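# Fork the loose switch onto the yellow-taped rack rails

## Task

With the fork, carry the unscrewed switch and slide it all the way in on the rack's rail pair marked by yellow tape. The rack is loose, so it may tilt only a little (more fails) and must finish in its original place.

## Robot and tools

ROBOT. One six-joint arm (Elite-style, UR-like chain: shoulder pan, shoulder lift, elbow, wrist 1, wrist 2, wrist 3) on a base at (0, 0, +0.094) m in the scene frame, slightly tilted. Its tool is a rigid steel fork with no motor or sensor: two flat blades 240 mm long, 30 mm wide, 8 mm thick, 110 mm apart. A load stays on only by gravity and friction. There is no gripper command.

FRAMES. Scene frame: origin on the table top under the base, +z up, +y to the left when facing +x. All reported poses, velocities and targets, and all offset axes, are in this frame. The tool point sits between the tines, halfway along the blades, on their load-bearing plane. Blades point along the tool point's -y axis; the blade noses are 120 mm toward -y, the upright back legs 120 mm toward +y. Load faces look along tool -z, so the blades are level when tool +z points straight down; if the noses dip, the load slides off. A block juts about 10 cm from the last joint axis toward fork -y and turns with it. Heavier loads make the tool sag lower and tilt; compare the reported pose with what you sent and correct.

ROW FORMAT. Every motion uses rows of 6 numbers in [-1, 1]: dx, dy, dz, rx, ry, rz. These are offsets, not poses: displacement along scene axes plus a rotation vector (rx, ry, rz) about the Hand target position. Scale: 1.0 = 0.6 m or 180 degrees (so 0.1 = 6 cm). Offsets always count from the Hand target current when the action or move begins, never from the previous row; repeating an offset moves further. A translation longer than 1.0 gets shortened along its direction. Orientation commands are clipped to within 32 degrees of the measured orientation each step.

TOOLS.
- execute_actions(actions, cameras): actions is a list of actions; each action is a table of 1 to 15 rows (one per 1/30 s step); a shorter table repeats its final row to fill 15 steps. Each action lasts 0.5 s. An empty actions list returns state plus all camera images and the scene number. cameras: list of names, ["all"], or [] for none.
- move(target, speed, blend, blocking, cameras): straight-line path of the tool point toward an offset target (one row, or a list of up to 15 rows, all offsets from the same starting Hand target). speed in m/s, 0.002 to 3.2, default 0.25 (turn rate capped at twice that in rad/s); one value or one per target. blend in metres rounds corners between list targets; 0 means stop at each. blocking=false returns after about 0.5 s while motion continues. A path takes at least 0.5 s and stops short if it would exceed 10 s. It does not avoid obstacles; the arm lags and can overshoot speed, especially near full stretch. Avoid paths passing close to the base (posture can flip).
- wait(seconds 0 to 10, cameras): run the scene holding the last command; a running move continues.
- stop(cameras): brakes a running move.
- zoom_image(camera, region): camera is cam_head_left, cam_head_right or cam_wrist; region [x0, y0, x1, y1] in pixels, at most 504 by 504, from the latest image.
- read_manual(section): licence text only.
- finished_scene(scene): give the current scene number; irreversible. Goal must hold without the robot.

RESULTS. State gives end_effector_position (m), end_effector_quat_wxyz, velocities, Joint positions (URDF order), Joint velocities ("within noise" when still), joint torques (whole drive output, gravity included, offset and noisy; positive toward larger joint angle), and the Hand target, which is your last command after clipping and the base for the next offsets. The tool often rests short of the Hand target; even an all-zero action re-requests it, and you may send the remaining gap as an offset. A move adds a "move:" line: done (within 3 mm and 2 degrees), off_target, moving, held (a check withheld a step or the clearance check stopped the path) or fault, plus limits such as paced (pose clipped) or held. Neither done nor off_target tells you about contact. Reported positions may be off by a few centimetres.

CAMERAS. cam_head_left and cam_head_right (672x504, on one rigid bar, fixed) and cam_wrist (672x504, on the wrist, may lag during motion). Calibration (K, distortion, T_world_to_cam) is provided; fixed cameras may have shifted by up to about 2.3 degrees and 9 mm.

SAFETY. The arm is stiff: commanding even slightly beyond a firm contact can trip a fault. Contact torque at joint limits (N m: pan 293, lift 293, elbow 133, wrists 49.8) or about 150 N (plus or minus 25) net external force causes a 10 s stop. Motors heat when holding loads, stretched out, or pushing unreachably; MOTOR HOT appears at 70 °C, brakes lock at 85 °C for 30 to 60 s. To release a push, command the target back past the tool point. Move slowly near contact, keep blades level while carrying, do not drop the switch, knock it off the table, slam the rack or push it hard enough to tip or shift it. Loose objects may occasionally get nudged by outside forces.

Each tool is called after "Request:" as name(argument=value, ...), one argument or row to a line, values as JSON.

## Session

Request:
execute_actions(
  actions=[],
)

Request:
zoom_image(
  camera="cam_head_left",
  region=[280, 60, 480, 280],
)

Request:
zoom_image(
  camera="cam_head_right",
  region=[280, 60, 480, 280],
)

Scene clock: 0.00 s.
end_effector_position=(+0.3721, -0.1179, +0.2683) end_effector_quat_wxyz=(-0.171, +0.978, -0.115, +0.012)
Joint positions: [1.982 -1.736 2.436 -1.964 -1.402 0.575]
Joint velocities: within noise
Joint torques (N m): no reading
Hand target: +0.3721, -0.1179, +0.2683; -0.171, +0.978, -0.115, +0.012
camera_calibration:
cam_wrist: T_world_to_cam=[[0.971635, -0.232132, -0.0451733, -0.367249], [-0.231942, -0.972683, 0.00947392, -0.159603], [-0.0461385, 0.00127239, -0.998934, 0.379723], [0, 0, 0, 1]] pos_world=[0.337333, -0.240977, 0.364241]

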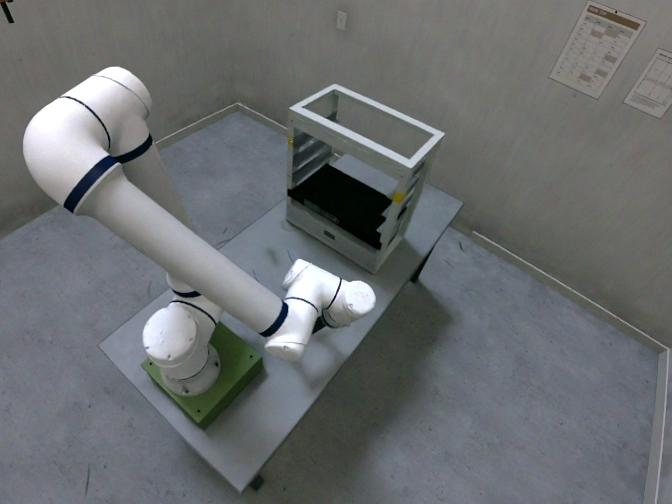

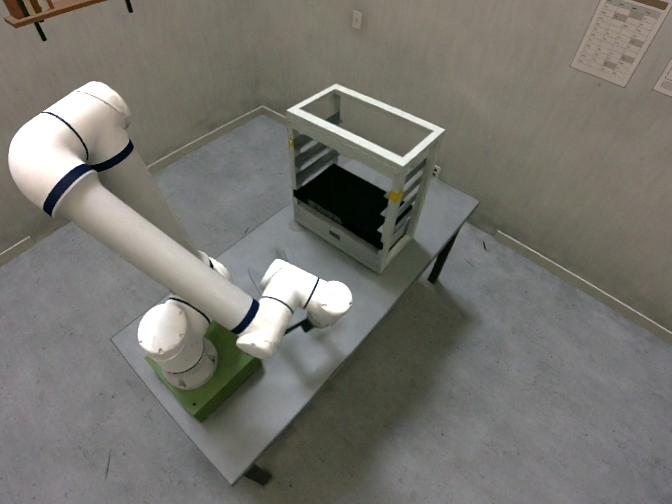

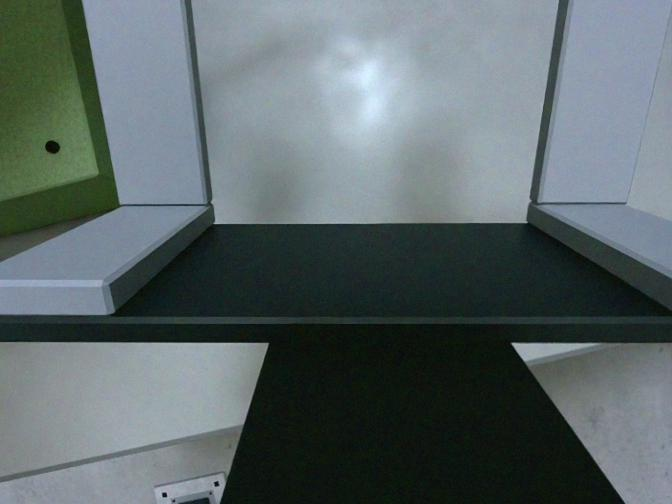

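Scaled by 2.291.

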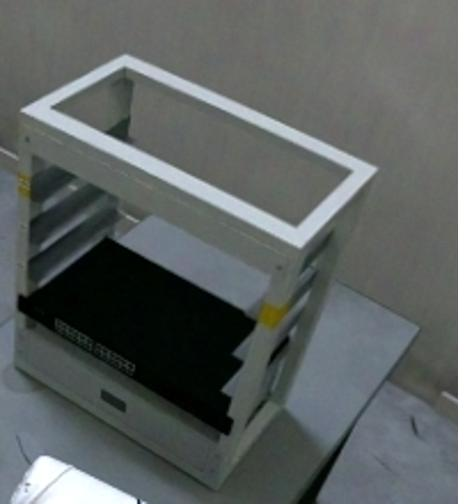

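Scaled by 2.291.

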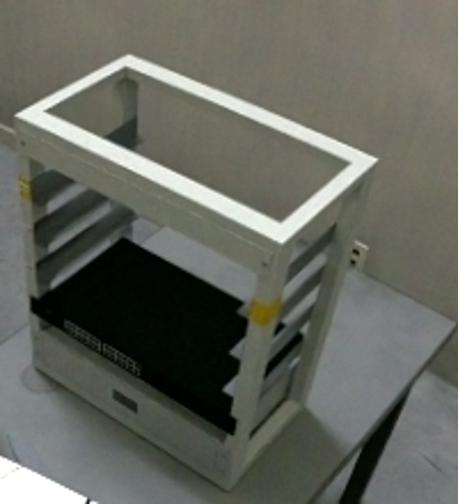

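Request:
move(
  target=[0.2575, 0.0098, 0.1695, -0.1345, -0.2661, 0.0211],
  speed=0.4,
  cameras=["all"],
)

Request:
zoom_image(
  camera="cam_wrist",
  region=[200, 0, 380, 225],
)

Request:
zoom_image(
  camera="cam_wrist",
  region=[370, 0, 550, 225],
)

Scene clock: 37.50 s.
end_effector_position=(+0.5266, -0.1120, +0.3700) end_effector_quat_wxyz=(+0.000, +0.906, +0.000, +0.423)
Joint positions: [2.021 -1.868 2.571 -2.696 -0.797 0.581]
Joint torques (N m): [9.62 -4.51 -57.41 -9.06 6.6 4.85]
Hand target: +0.5266, -0.1120, +0.3700; +0.000, +0.906, +0.000, +0.423
Off the commanded pose: 0.000 m, 0 deg.
move: done
camera_calibration:
cam_wrist: T_world_to_cam=[[0.662662, -0.0130118, 0.748805, -0.617935], [-0.267167, -0.938171, 0.22013, -0.174541], [0.699643, -0.345928, -0.625167, -0.0814218], [0, 0, 0, 1]] pos_world=[0.419817, -0.199955, 0.450232]

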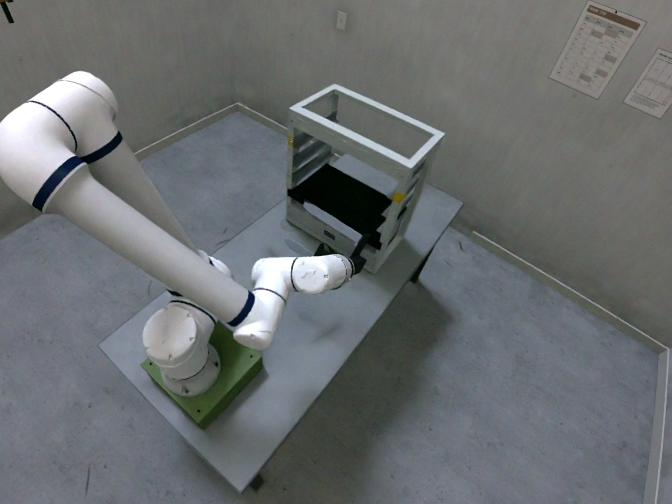

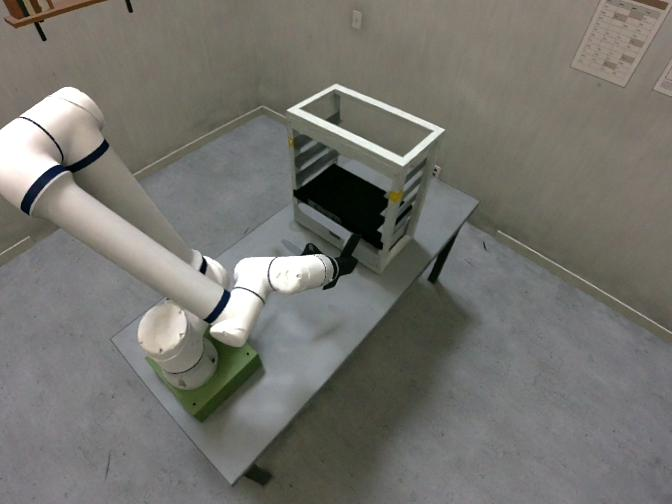

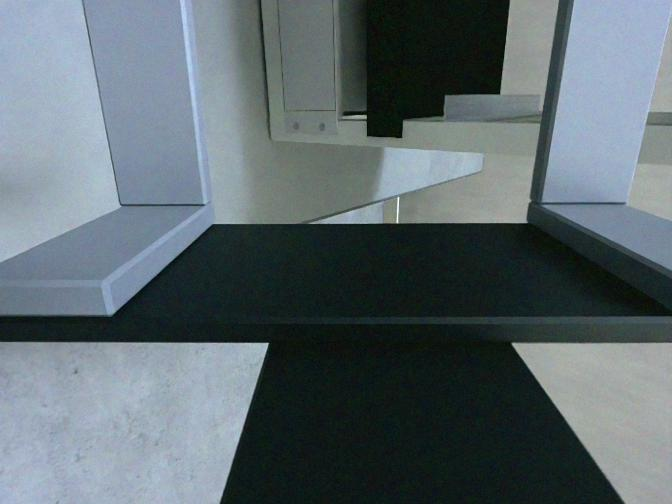

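Scaled by 2.240.

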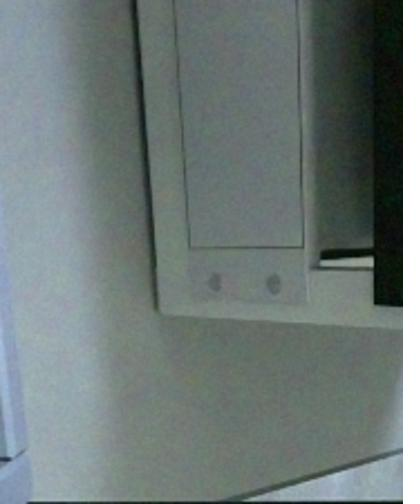

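Scaled by 2.240.

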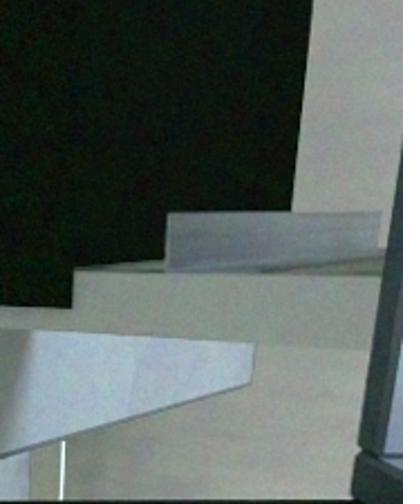

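Request:
move(
  target=[0.119, 0.1793, -0.35, 0.2171, 0.2143, -0.4487],
  speed=0.4,
  cameras=["all"],
)

Request:
zoom_image(
  camera="cam_head_left",
  region=[280, 100, 430, 280],
)

Request:
zoom_image(
  camera="cam_head_right",
  region=[270, 100, 420, 280],
)

Scene clock: 69.63 s.
end_effector_position=(+0.5980, -0.0045, +0.1600) end_effector_quat_wxyz=(-0.010, +0.722, -0.691, +0.009)
Joint positions: [2.748 -1.659 2.58 -2.501 -1.557 2.658]
Joint torques (N m): [9.1 -18.22 -72.57 -5.68 2.24 3.1]
Hand target: +0.5980, -0.0044, +0.1600; -0.010, +0.722, -0.691, +0.009
Off the commanded pose: 0.000 m, 0 deg.
move: done
camera_calibration:
cam_wrist: T_world_to_cam=[[0.0314381, -0.999128, -0.0274884, -0.0092977], [-0.946207, -0.0386113, 0.321251, 0.385551], [-0.322032, 0.0159102, -0.946595, 0.438533], [0, 0, 0, 1]] pos_world=[0.506325, -0.00138013, 0.290999]

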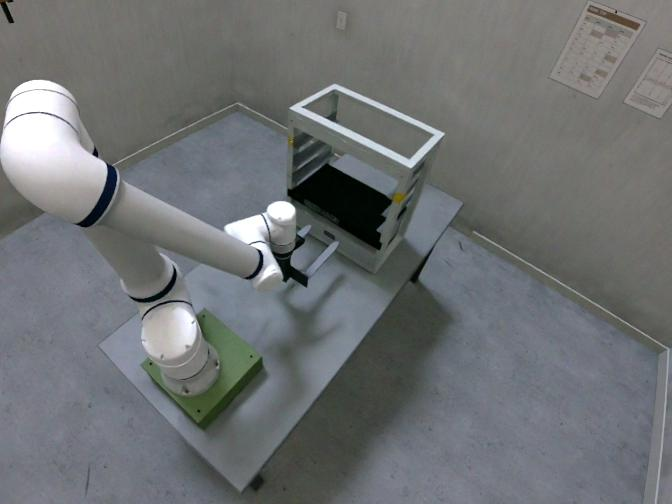

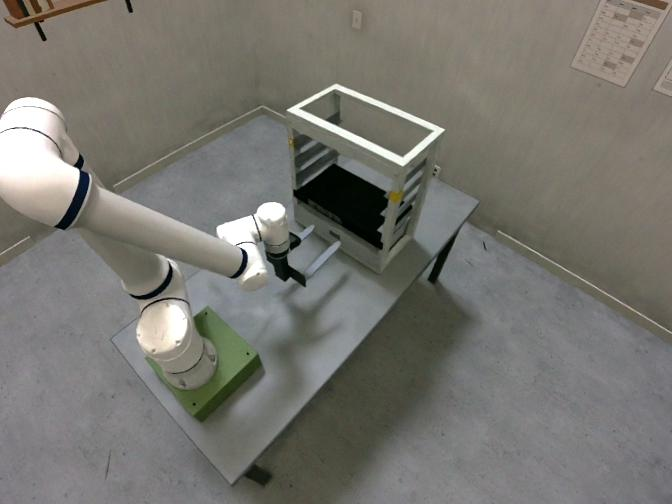

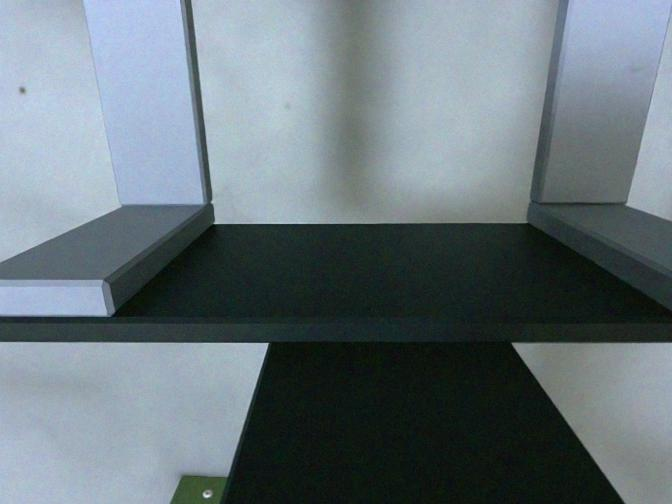

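Scaled by 2.800.

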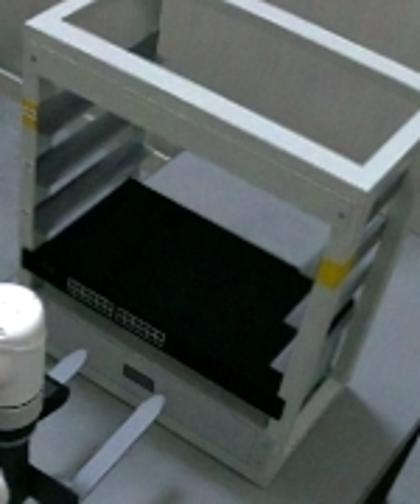

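Scaled by 2.800.

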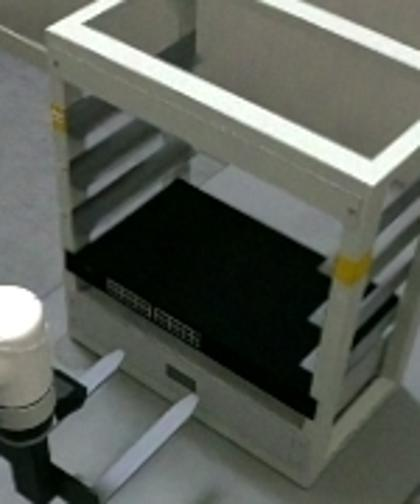

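Request:
move(
  target=[
    [0, 0, 0.2667, 0, 0, 0],
    [0.3333, 0.0147, 0.2667, 0, 0, 0],
  ],
  speed=0.35,
  blend=[0.03, 0],
  cameras=["all"],
)

Request:
zoom_image(
  camera="cam_wrist",
  region=[180, 0, 340, 120],
)

Request:
zoom_image(
  camera="cam_wrist",
  region=[410, 0, 570, 120],
)

Scene clock: 91.87 s.
end_effector_position=(+0.7978, +0.0044, +0.3201) end_effector_quat_wxyz=(-0.010, +0.722, -0.691, +0.009)
Joint positions: [2.901 -1.54 2.092 -2.134 -1.559 2.811]
Joint torques (N m): [9.33 -46.93 -90.92 -5.7 -1.66 3.28]
Hand target: +0.7980, +0.0044, +0.3200; -0.010, +0.722, -0.691, +0.009
Off the commanded pose: 0.000 m, 0 deg.
move: done
camera_calibration:
cam_wrist: T_world_to_cam=[[0.0312161, -0.999134, -0.0275261, -0.00221508], [-0.946174, -0.0384152, 0.32137, 0.523464], [-0.322149, 0.0160126, -0.946554, 0.654253], [0, 0, 0, 1]] pos_world=[0.706124, 0.00741956, 0.450999]

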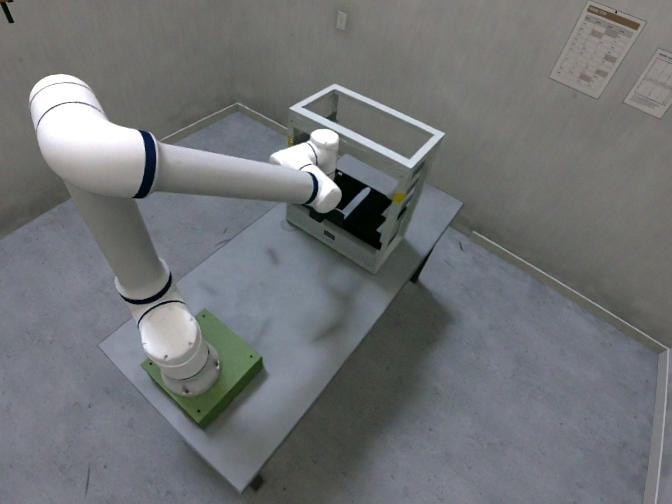

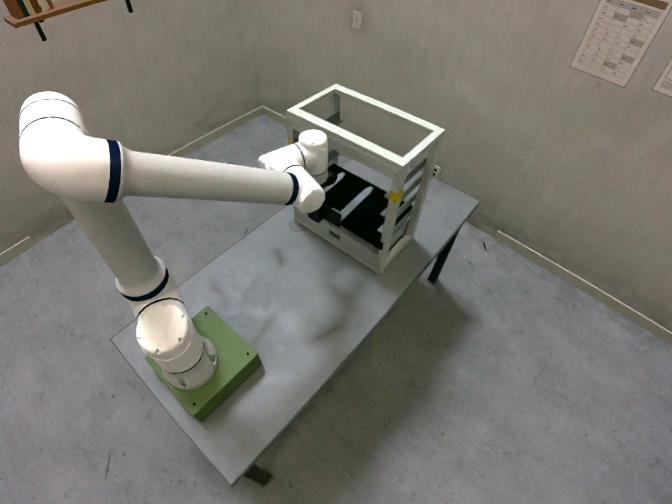

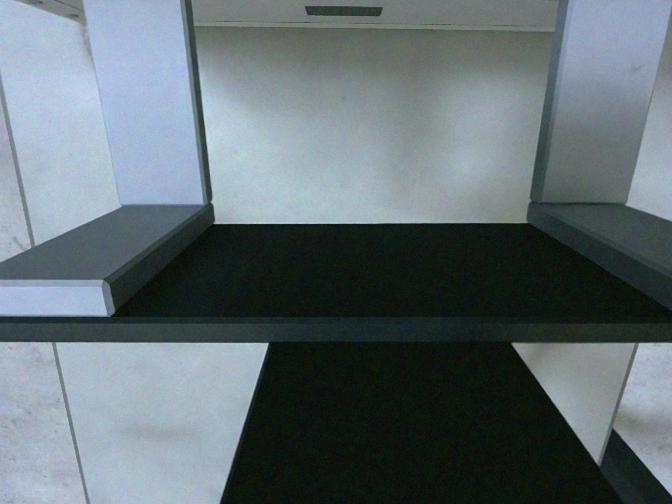

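Scaled by 3.150.

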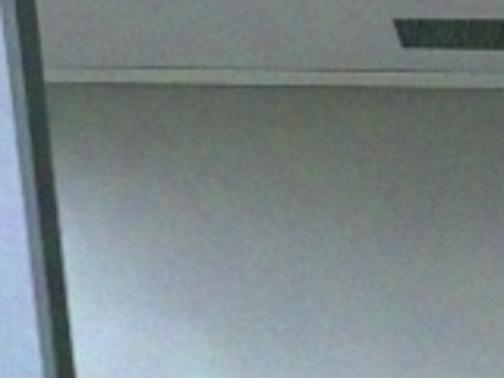

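Scaled by 3.150.

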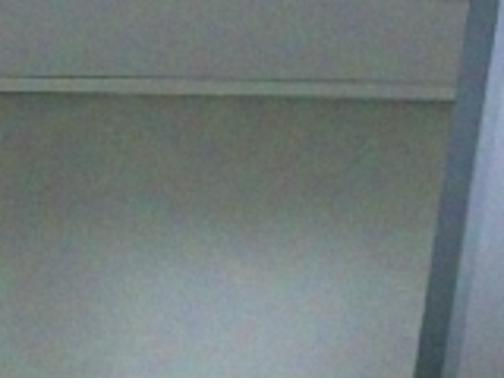

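Request:
zoom_image(
  camera="cam_head_left",
  region=[275, 90, 320, 124],
)

Request:
zoom_image(
  camera="cam_head_left",
  region=[385, 145, 430, 179],
)

Request:
zoom_image(
  camera="cam_head_left",
  region=[275, 200, 320, 234],
)

Request:
zoom_image(
  camera="cam_head_left",
  region=[355, 245, 400, 279],
)

Request:
zoom_image(
  camera="cam_head_right",
  region=[275, 90, 320, 124],
)

Request:
zoom_image(
  camera="cam_head_right",
  region=[385, 145, 430, 179],
)

Request:
zoom_image(
  camera="cam_head_right",
  region=[280, 200, 325, 234],
)

Request:
zoom_image(
  camera="cam_head_right",
  region=[360, 245, 405, 279],
)

Scaled by 11.200.

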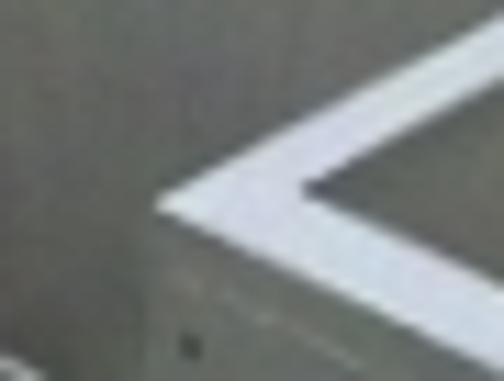

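Scaled by 11.200.

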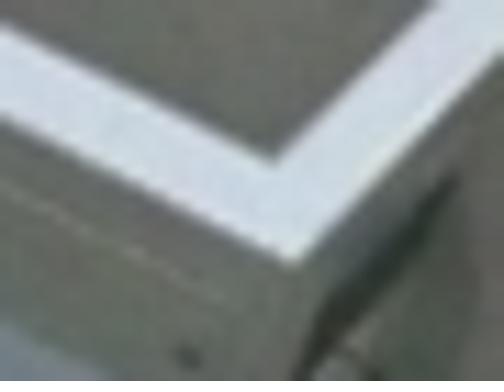

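Scaled by 11.200.

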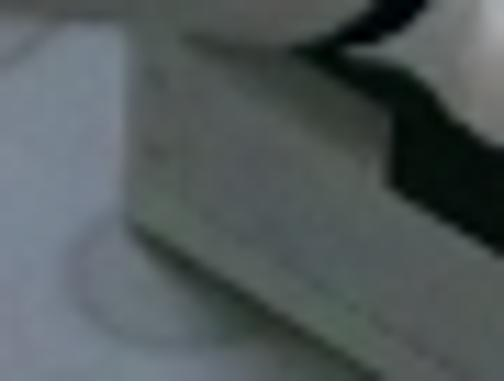

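Scaled by 11.200.

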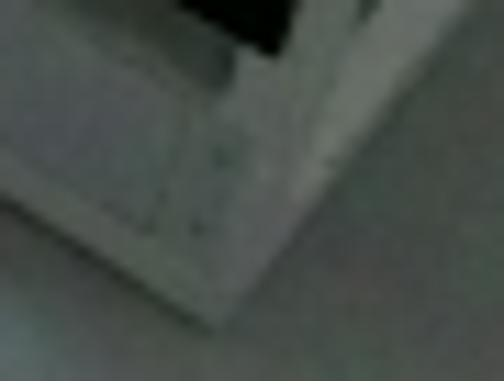

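Scaled by 11.200.

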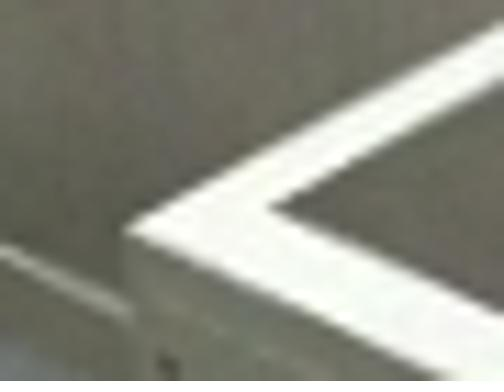

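Scaled by 11.200.

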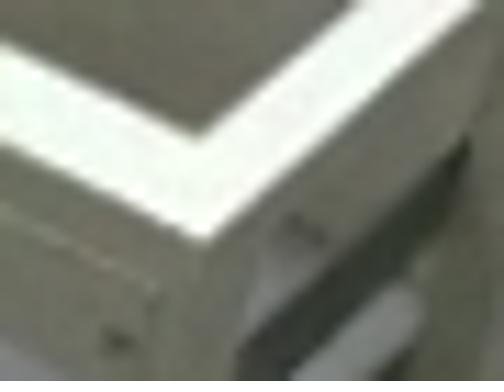

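Scaled by 11.200.

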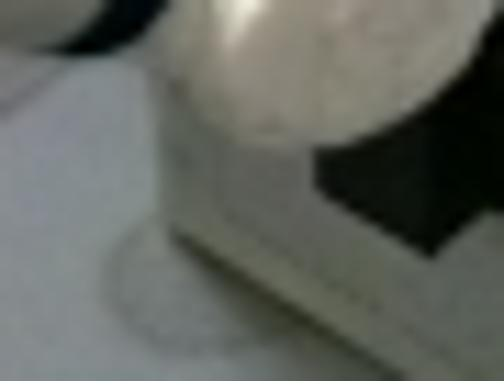

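Scaled by 11.200.

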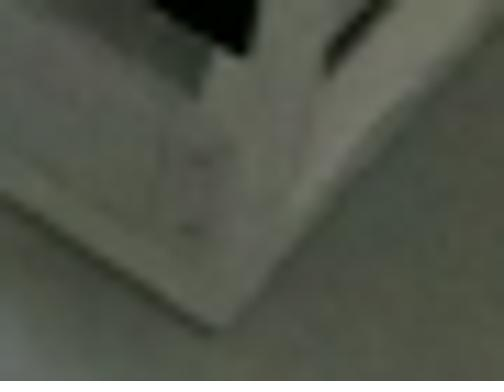

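Request:
move(
  target=[
    [-0.305, -0.001, 0, 0, 0, -0.00994],
    [-0.305, -0.001, -0.2667, 0, 0, -0.00994],
    [0.0367, 0.0033, -0.2667, 0, 0, -0.00994],
  ],
  speed=[0.35, 0.3, 0.18],
  blend=[0.025, 0.02, 0],
  cameras=["all"],
)

Request:
zoom_image(
  camera="cam_head_left",
  region=[270, 140, 420, 280],
)

Request:
zoom_image(
  camera="cam_head_right",
  region=[270, 140, 420, 280],
)

Scene clock: 150.87 s.
end_effector_position=(+0.8198, +0.0063, +0.1600) end_effector_quat_wxyz=(-0.010, +0.711, -0.703, +0.009)
Joint positions: [2.922 -1.307 2.184 -2.459 -1.56 2.863]
Joint torques (N m): [7.83 -58.47 -74.2 -5.82 -1.6 3.46]
Hand target: +0.8200, +0.0064, +0.1600; -0.010, +0.711, -0.703, +0.009
Off the commanded pose: 0.000 m, 0 deg.
move: done
camera_calibration:
cam_wrist: T_world_to_cam=[[-0.0000519856, -0.999619, -0.0275868, 0.0203433], [-0.946903, -0.00882051, 0.321399, 0.596252], [-0.32152, 0.0261387, -0.946542, 0.509298], [0, 0, 0, 1]] pos_world=[0.728343, 0.0122824, 0.290998]

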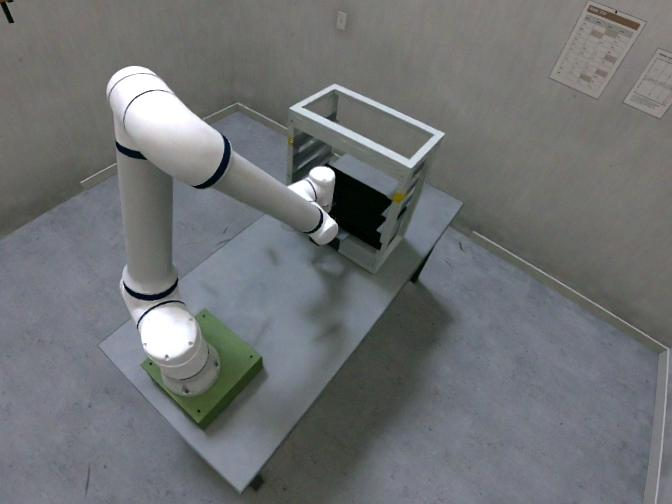

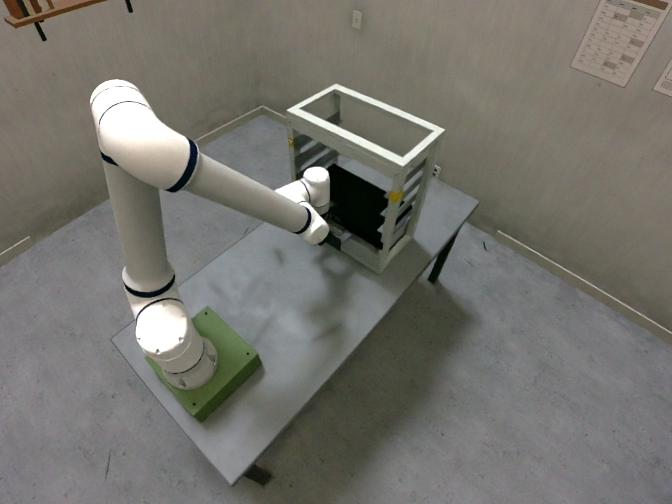

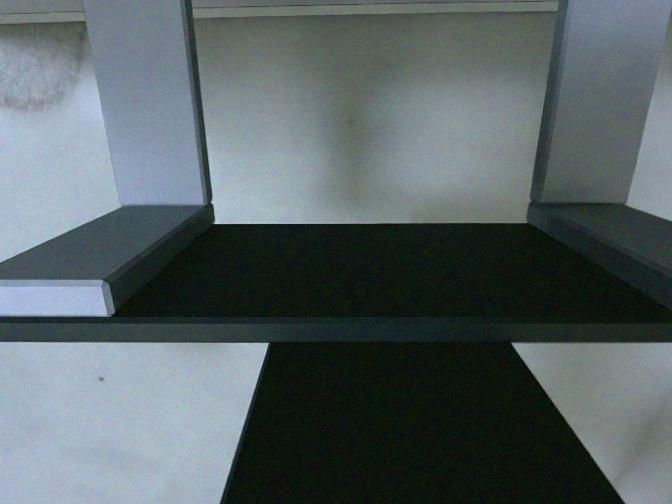

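Scaled by 3.360.

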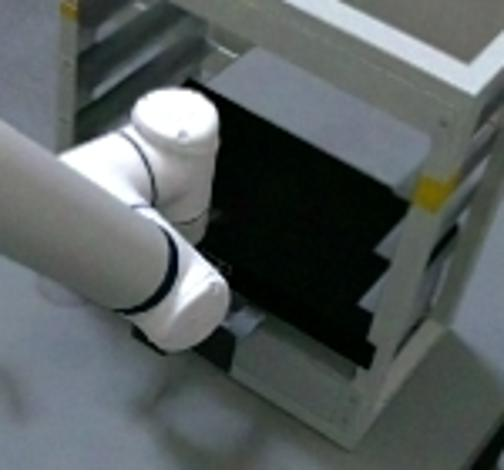

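Scaled by 3.360.

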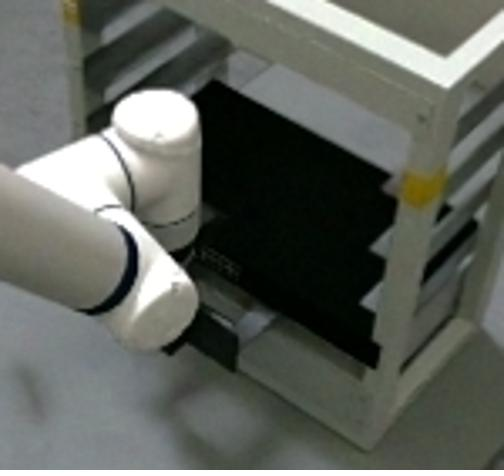

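Request:
move(
  target=[0, 0, 0.0367, 0, 0, 0],
  speed=0.03,
  cameras=["all"],
)

Request:
zoom_image(
  camera="cam_head_left",
  region=[270, 140, 420, 280],
)

Scene clock: 157.57 s.
end_effector_position=(+0.8200, +0.0064, +0.1818) end_effector_quat_wxyz=(-0.010, +0.711, -0.703, +0.009)
Joint positions: [2.922 -1.339 2.17 -2.413 -1.56 2.863]
Joint torques (N m): [-15.09 -122.13 -114.61 -20.37 4.2 -2.34]
Hand target: +0.8200, +0.0064, +0.1820; -0.010, +0.711, -0.703, +0.009
Off the commanded pose: 0.000 m, 0 deg.
move: done
camera_calibration:
cam_wrist: T_world_to_cam=[[0.0000402286, -0.999619, -0.0276175, 0.0208872], [-0.946872, -0.00892017, 0.321488, 0.589386], [-0.321612, 0.0261373, -0.946511, 0.530054], [0, 0, 0, 1]] pos_world=[0.728543, 0.0122825, 0.312798]

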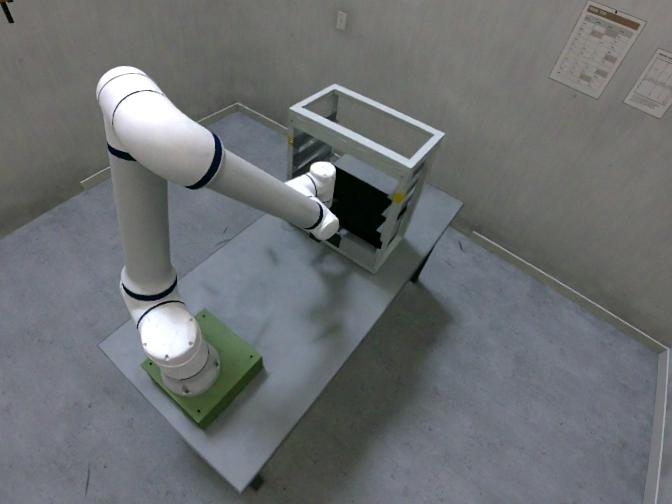

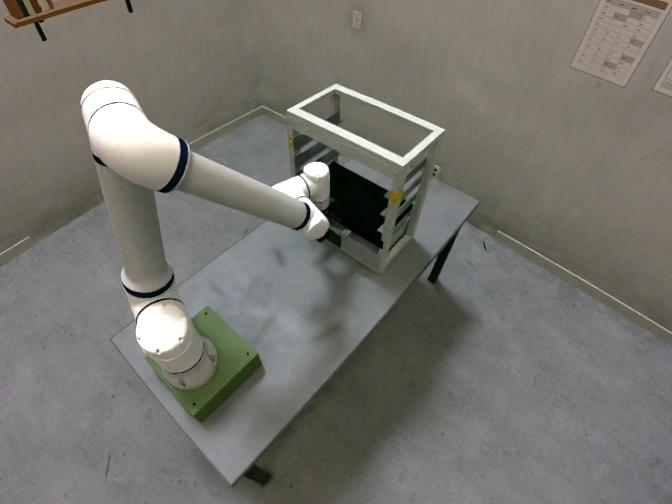

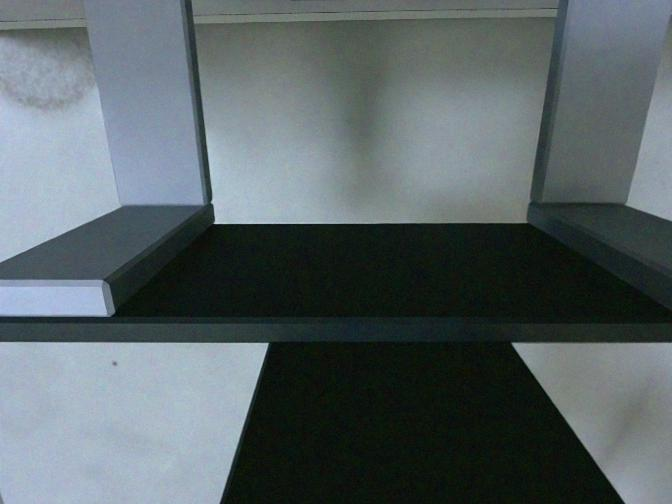

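Scaled by 3.360.

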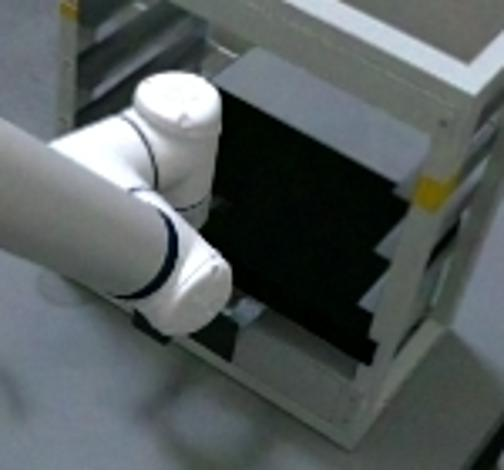

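Request:
move(
  target=[
    [-0.4667, -0.0054, 0, 0, 0, 0],
    [-0.4667, -0.0054, 0.4445, 0, 0, 0],
  ],
  speed=[0.15, 0.15],
  blend=[0.015, 0],
  cameras=["all"],
)

Request:
zoom_image(
  camera="cam_head_left",
  region=[250, 80, 430, 230],
)

Request:
zoom_image(
  camera="cam_head_right",
  region=[250, 80, 430, 230],
)

Scene clock: 187.40 s.
end_effector_position=(+0.5400, +0.0031, +0.4485) end_effector_quat_wxyz=(-0.010, +0.711, -0.703, +0.009)
Joint positions: [2.709 -2.149 2.268 -1.699 -1.558 2.65]
Joint torques (N m): [-21.03 -43.34 -146.89 -19.1 2.76 -2.53]
Hand target: +0.5400, +0.0031, +0.4487; -0.010, +0.711, -0.703, +0.009
Off the commanded pose: 0.000 m, 0 deg.
move: done
camera_calibration:
cam_wrist: T_world_to_cam=[[-0.0000519856, -0.999619, -0.0275868, 0.0250888], [-0.946903, -0.00882051, 0.321399, 0.238556], [-0.32152, 0.0261387, -0.946542, 0.692498], [0, 0, 0, 1]] pos_world=[0.448543, 0.00908245, 0.579498]

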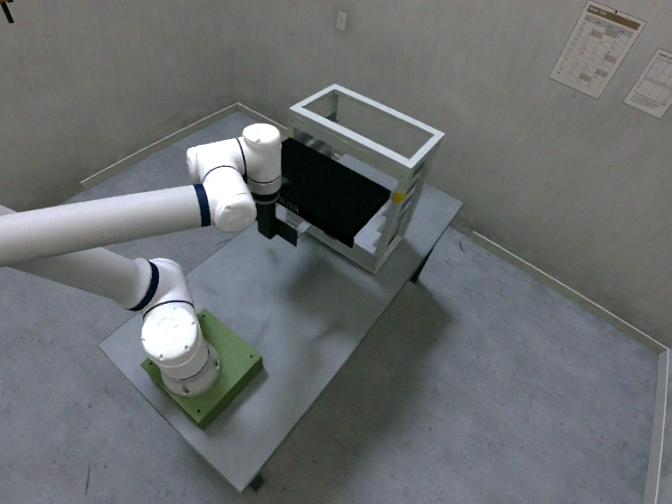

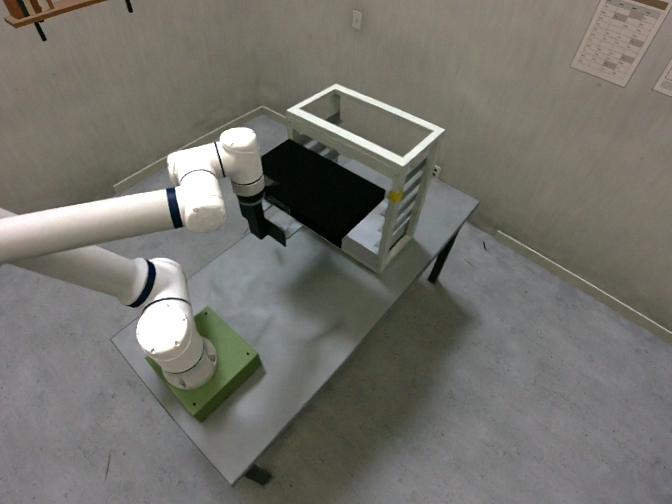

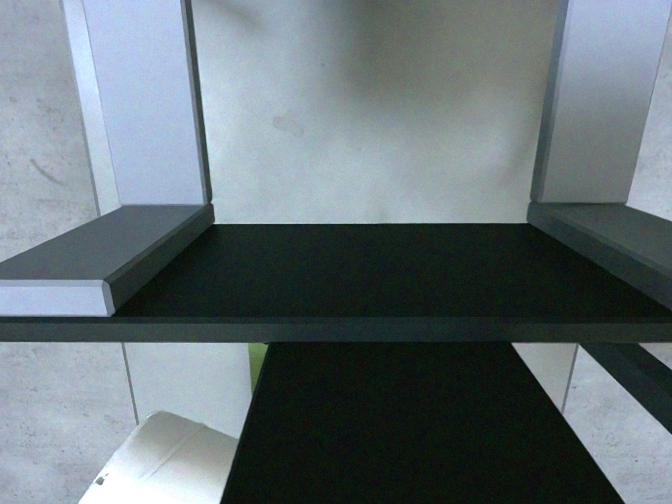

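Scaled by 2.800.

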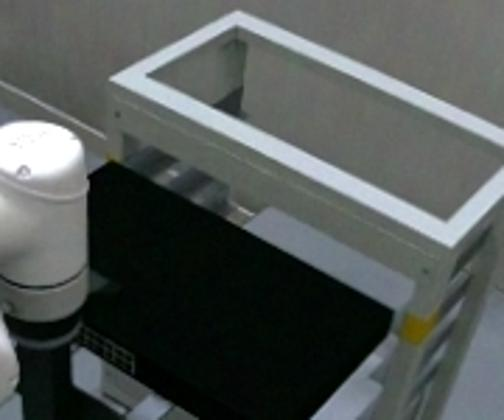

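Scaled by 2.800.

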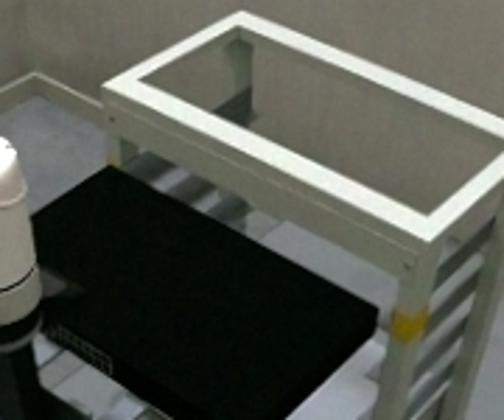

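Request:
move(
  target=[0.4617, 0.0053, 0, 0, 0, 0],
  speed=0.12,
  cameras=["all"],
)

Request:
zoom_image(
  camera="cam_head_left",
  region=[270, 80, 430, 230],
)

Request:
zoom_image(
  camera="cam_head_right",
  region=[270, 80, 430, 230],
)

Scene clock: 201.80 s.
end_effector_position=(+0.8168, +0.0063, +0.4487) end_effector_quat_wxyz=(-0.010, +0.711, -0.703, +0.009)
Joint positions: [2.919 -1.601 1.905 -1.886 -1.56 2.86]
Joint torques (N m): [8.22 -82.64 -143.33 -24.96 0.81 3.63]
Hand target: +0.8170, +0.0063, +0.4487; -0.010, +0.711, -0.703, +0.009
Off the commanded pose: 0.000 m, 0 deg.
move: done
camera_calibration:
cam_wrist: T_world_to_cam=[[-0.0000519856, -0.999619, -0.0275868, 0.0282075], [-0.946903, -0.00882051, 0.321399, 0.500622], [-0.32152, 0.0261387, -0.946542, 0.781603], [0, 0, 0, 1]] pos_world=[0.725343, 0.0121824, 0.579698]

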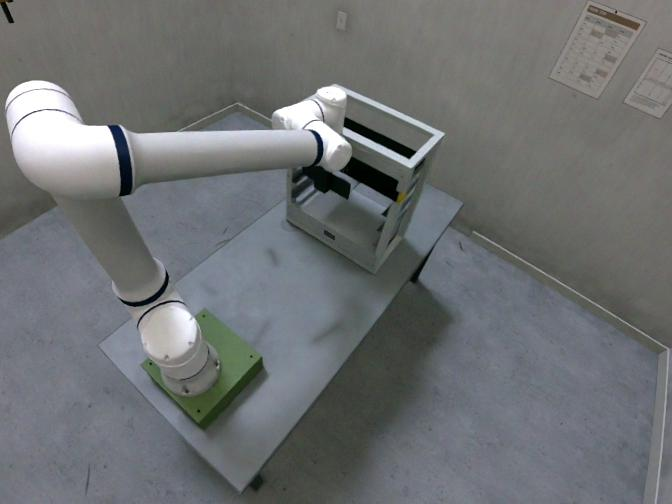

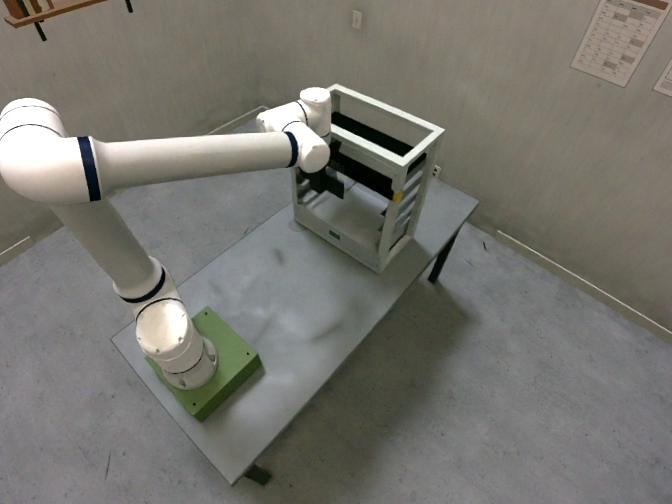

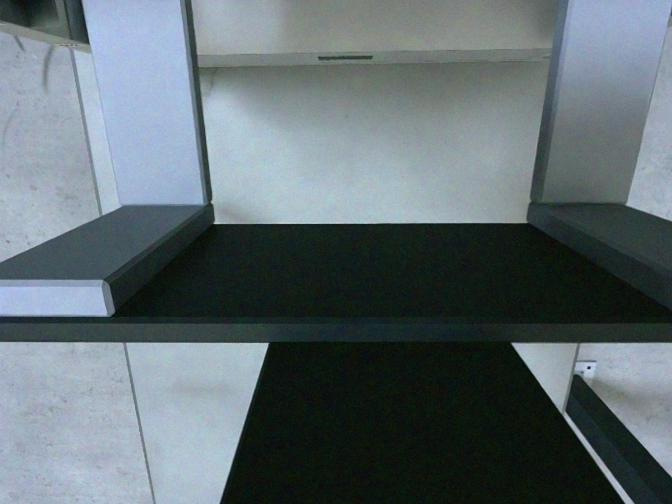

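Scaled by 3.150.

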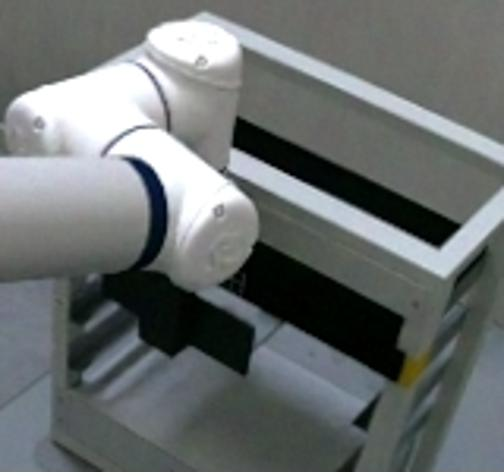

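Scaled by 3.150.

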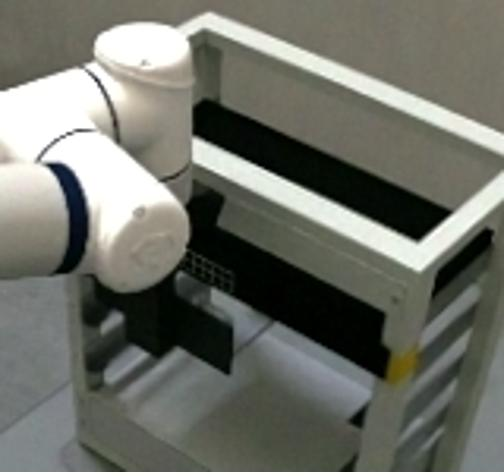

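Request:
move(
  target=[
    [0, 0, -0.0128, 0, 0, 0],
    [0, 0, -0.0367, 0, 0, 0],
  ],
  speed=[0.05, 0.025],
  blend=[0.003, 0],
)

Scene clock: 206.37 s.
end_effector_position=(+0.8170, +0.0063, +0.4269) end_effector_quat_wxyz=(-0.010, +0.711, -0.703, +0.009)
Joint positions: [2.919 -1.589 1.934 -1.927 -1.56 2.861]
Joint torques (N m): [9.5 -47.22 -73.04 -10.55 -0.75 3.51]
Hand target: +0.8170, +0.0063, +0.4267; -0.010, +0.711, -0.703, +0.009
Off the commanded pose: 0.000 m, 0 deg.
move: done

Request:
move(
  target=[
    [-0.3, -0.0035, 0, 0, 0, 0],
    [-0.3, -0.0035, 0.0647, -0.0001, 0.0083, 0],
    [-0.2783, -0.0032, 0.0647, -0.0001, 0.0083, 0],
  ],
  speed=[0.2, 0.1, 0.08],
  blend=[0.008, 0.005, 0],
  cameras=["all"],
)

Request:
zoom_image(
  camera="cam_head_left",
  region=[290, 90, 420, 220],
)

Request:
zoom_image(
  camera="cam_head_right",
  region=[290, 90, 420, 220],
)

Scene clock: 216.13 s.
end_effector_position=(+0.6499, +0.0044, +0.4655) end_effector_quat_wxyz=(+0.000, +0.711, -0.703, +0.000)
Joint positions: [2.828 -1.903 2.101 -1.754 -1.568 2.769]
Joint torques (N m): [8.45 -14.62 -99.19 -5.28 -1.71 3.62]
Hand target: +0.6500, +0.0044, +0.4655; +0.000, +0.711, -0.703, +0.000
Off the commanded pose: 0.000 m, 0 deg.
move: done
camera_calibration:
cam_wrist: T_world_to_cam=[[-0.000762542, -0.999628, -0.0272599, 0.0270298], [-0.938227, -0.00871726, 0.345909, 0.320044], [-0.346018, 0.0258398, -0.937872, 0.755688], [0, 0, 0, 1]] pos_world=[0.561776, 0.0102829, 0.598769]

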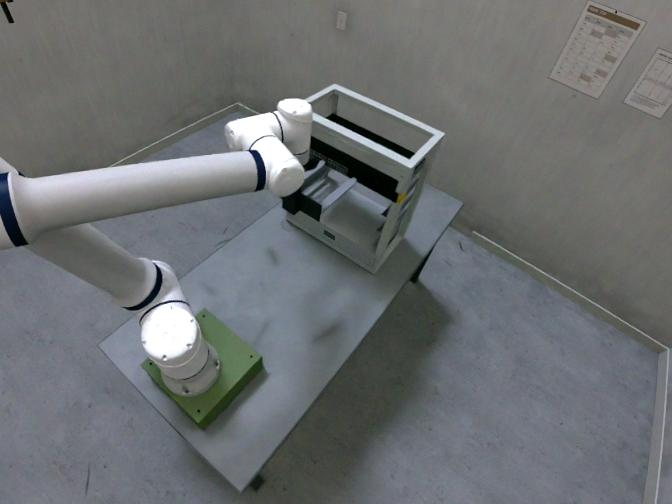

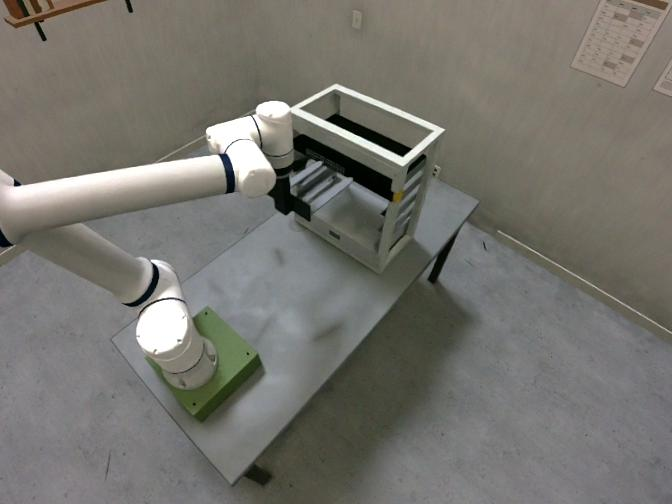

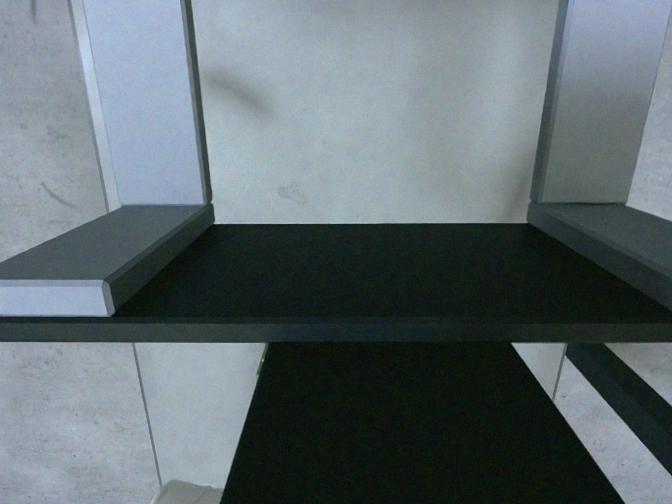

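Scaled by 3.877.

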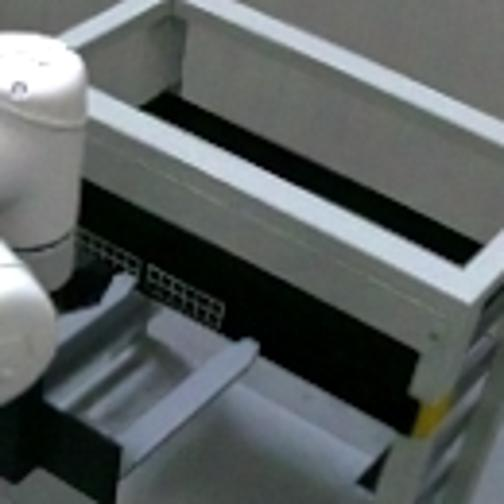

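Scaled by 3.877.

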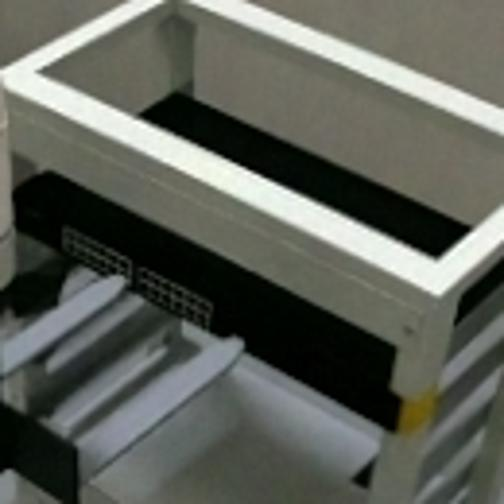

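Request:
move(
  target=[0.0083, 0.0001, 0, 0, 0, 0],
  speed=0.03,
)

Request:
move(
  target=[0.0050, 0.00006, 0, 0, 0, 0],
  speed=0.02,
)

Request:
move(
  target=[0.0050, 0.00006, 0, 0, 0, 0],
  speed=0.02,
)

Scene clock: 221.10 s.
end_effector_position=(+0.6548, +0.0044, +0.4655) end_effector_quat_wxyz=(+0.000, +0.711, -0.703, +0.000)
Joint positions: [2.832 -1.893 2.094 -1.758 -1.568 2.773]
Joint torques (N m): [9.11 -11.94 -101.07 -10.37 0.52 3.45]
Hand target: +0.6550, +0.0044, +0.4655; +0.000, +0.711, -0.703, +0.000
Off the commanded pose: 0.000 m, 0 deg.
move: done

Scene clock: 221.80 s.
end_effector_position=(+0.6579, +0.0045, +0.4655) end_effector_quat_wxyz=(+0.000, +0.711, -0.703, +0.000)
Joint positions: [2.834 -1.887 2.09 -1.76 -1.568 2.775]
Joint torques (N m): [9.46 -15.73 -100.66 -10.28 0.99 3.67]
Hand target: +0.6580, +0.0045, +0.4655; +0.000, +0.711, -0.703, +0.000
Off the commanded pose: 0.000 m, 0 deg.
move: done

Scene clock: 222.50 s.
end_effector_position=(+0.6608, +0.0045, +0.4655) end_effector_quat_wxyz=(+0.000, +0.711, -0.703, +0.000)
Joint positions: [2.836 -1.881 2.087 -1.762 -1.568 2.777]
Joint torques (N m): [8.27 -10.68 -108.19 -15.43 1.45 5.87]
Hand target: +0.6610, +0.0045, +0.4655; +0.000, +0.711, -0.703, +0.000
Off the commanded pose: 0.000 m, 0 deg.
move: done


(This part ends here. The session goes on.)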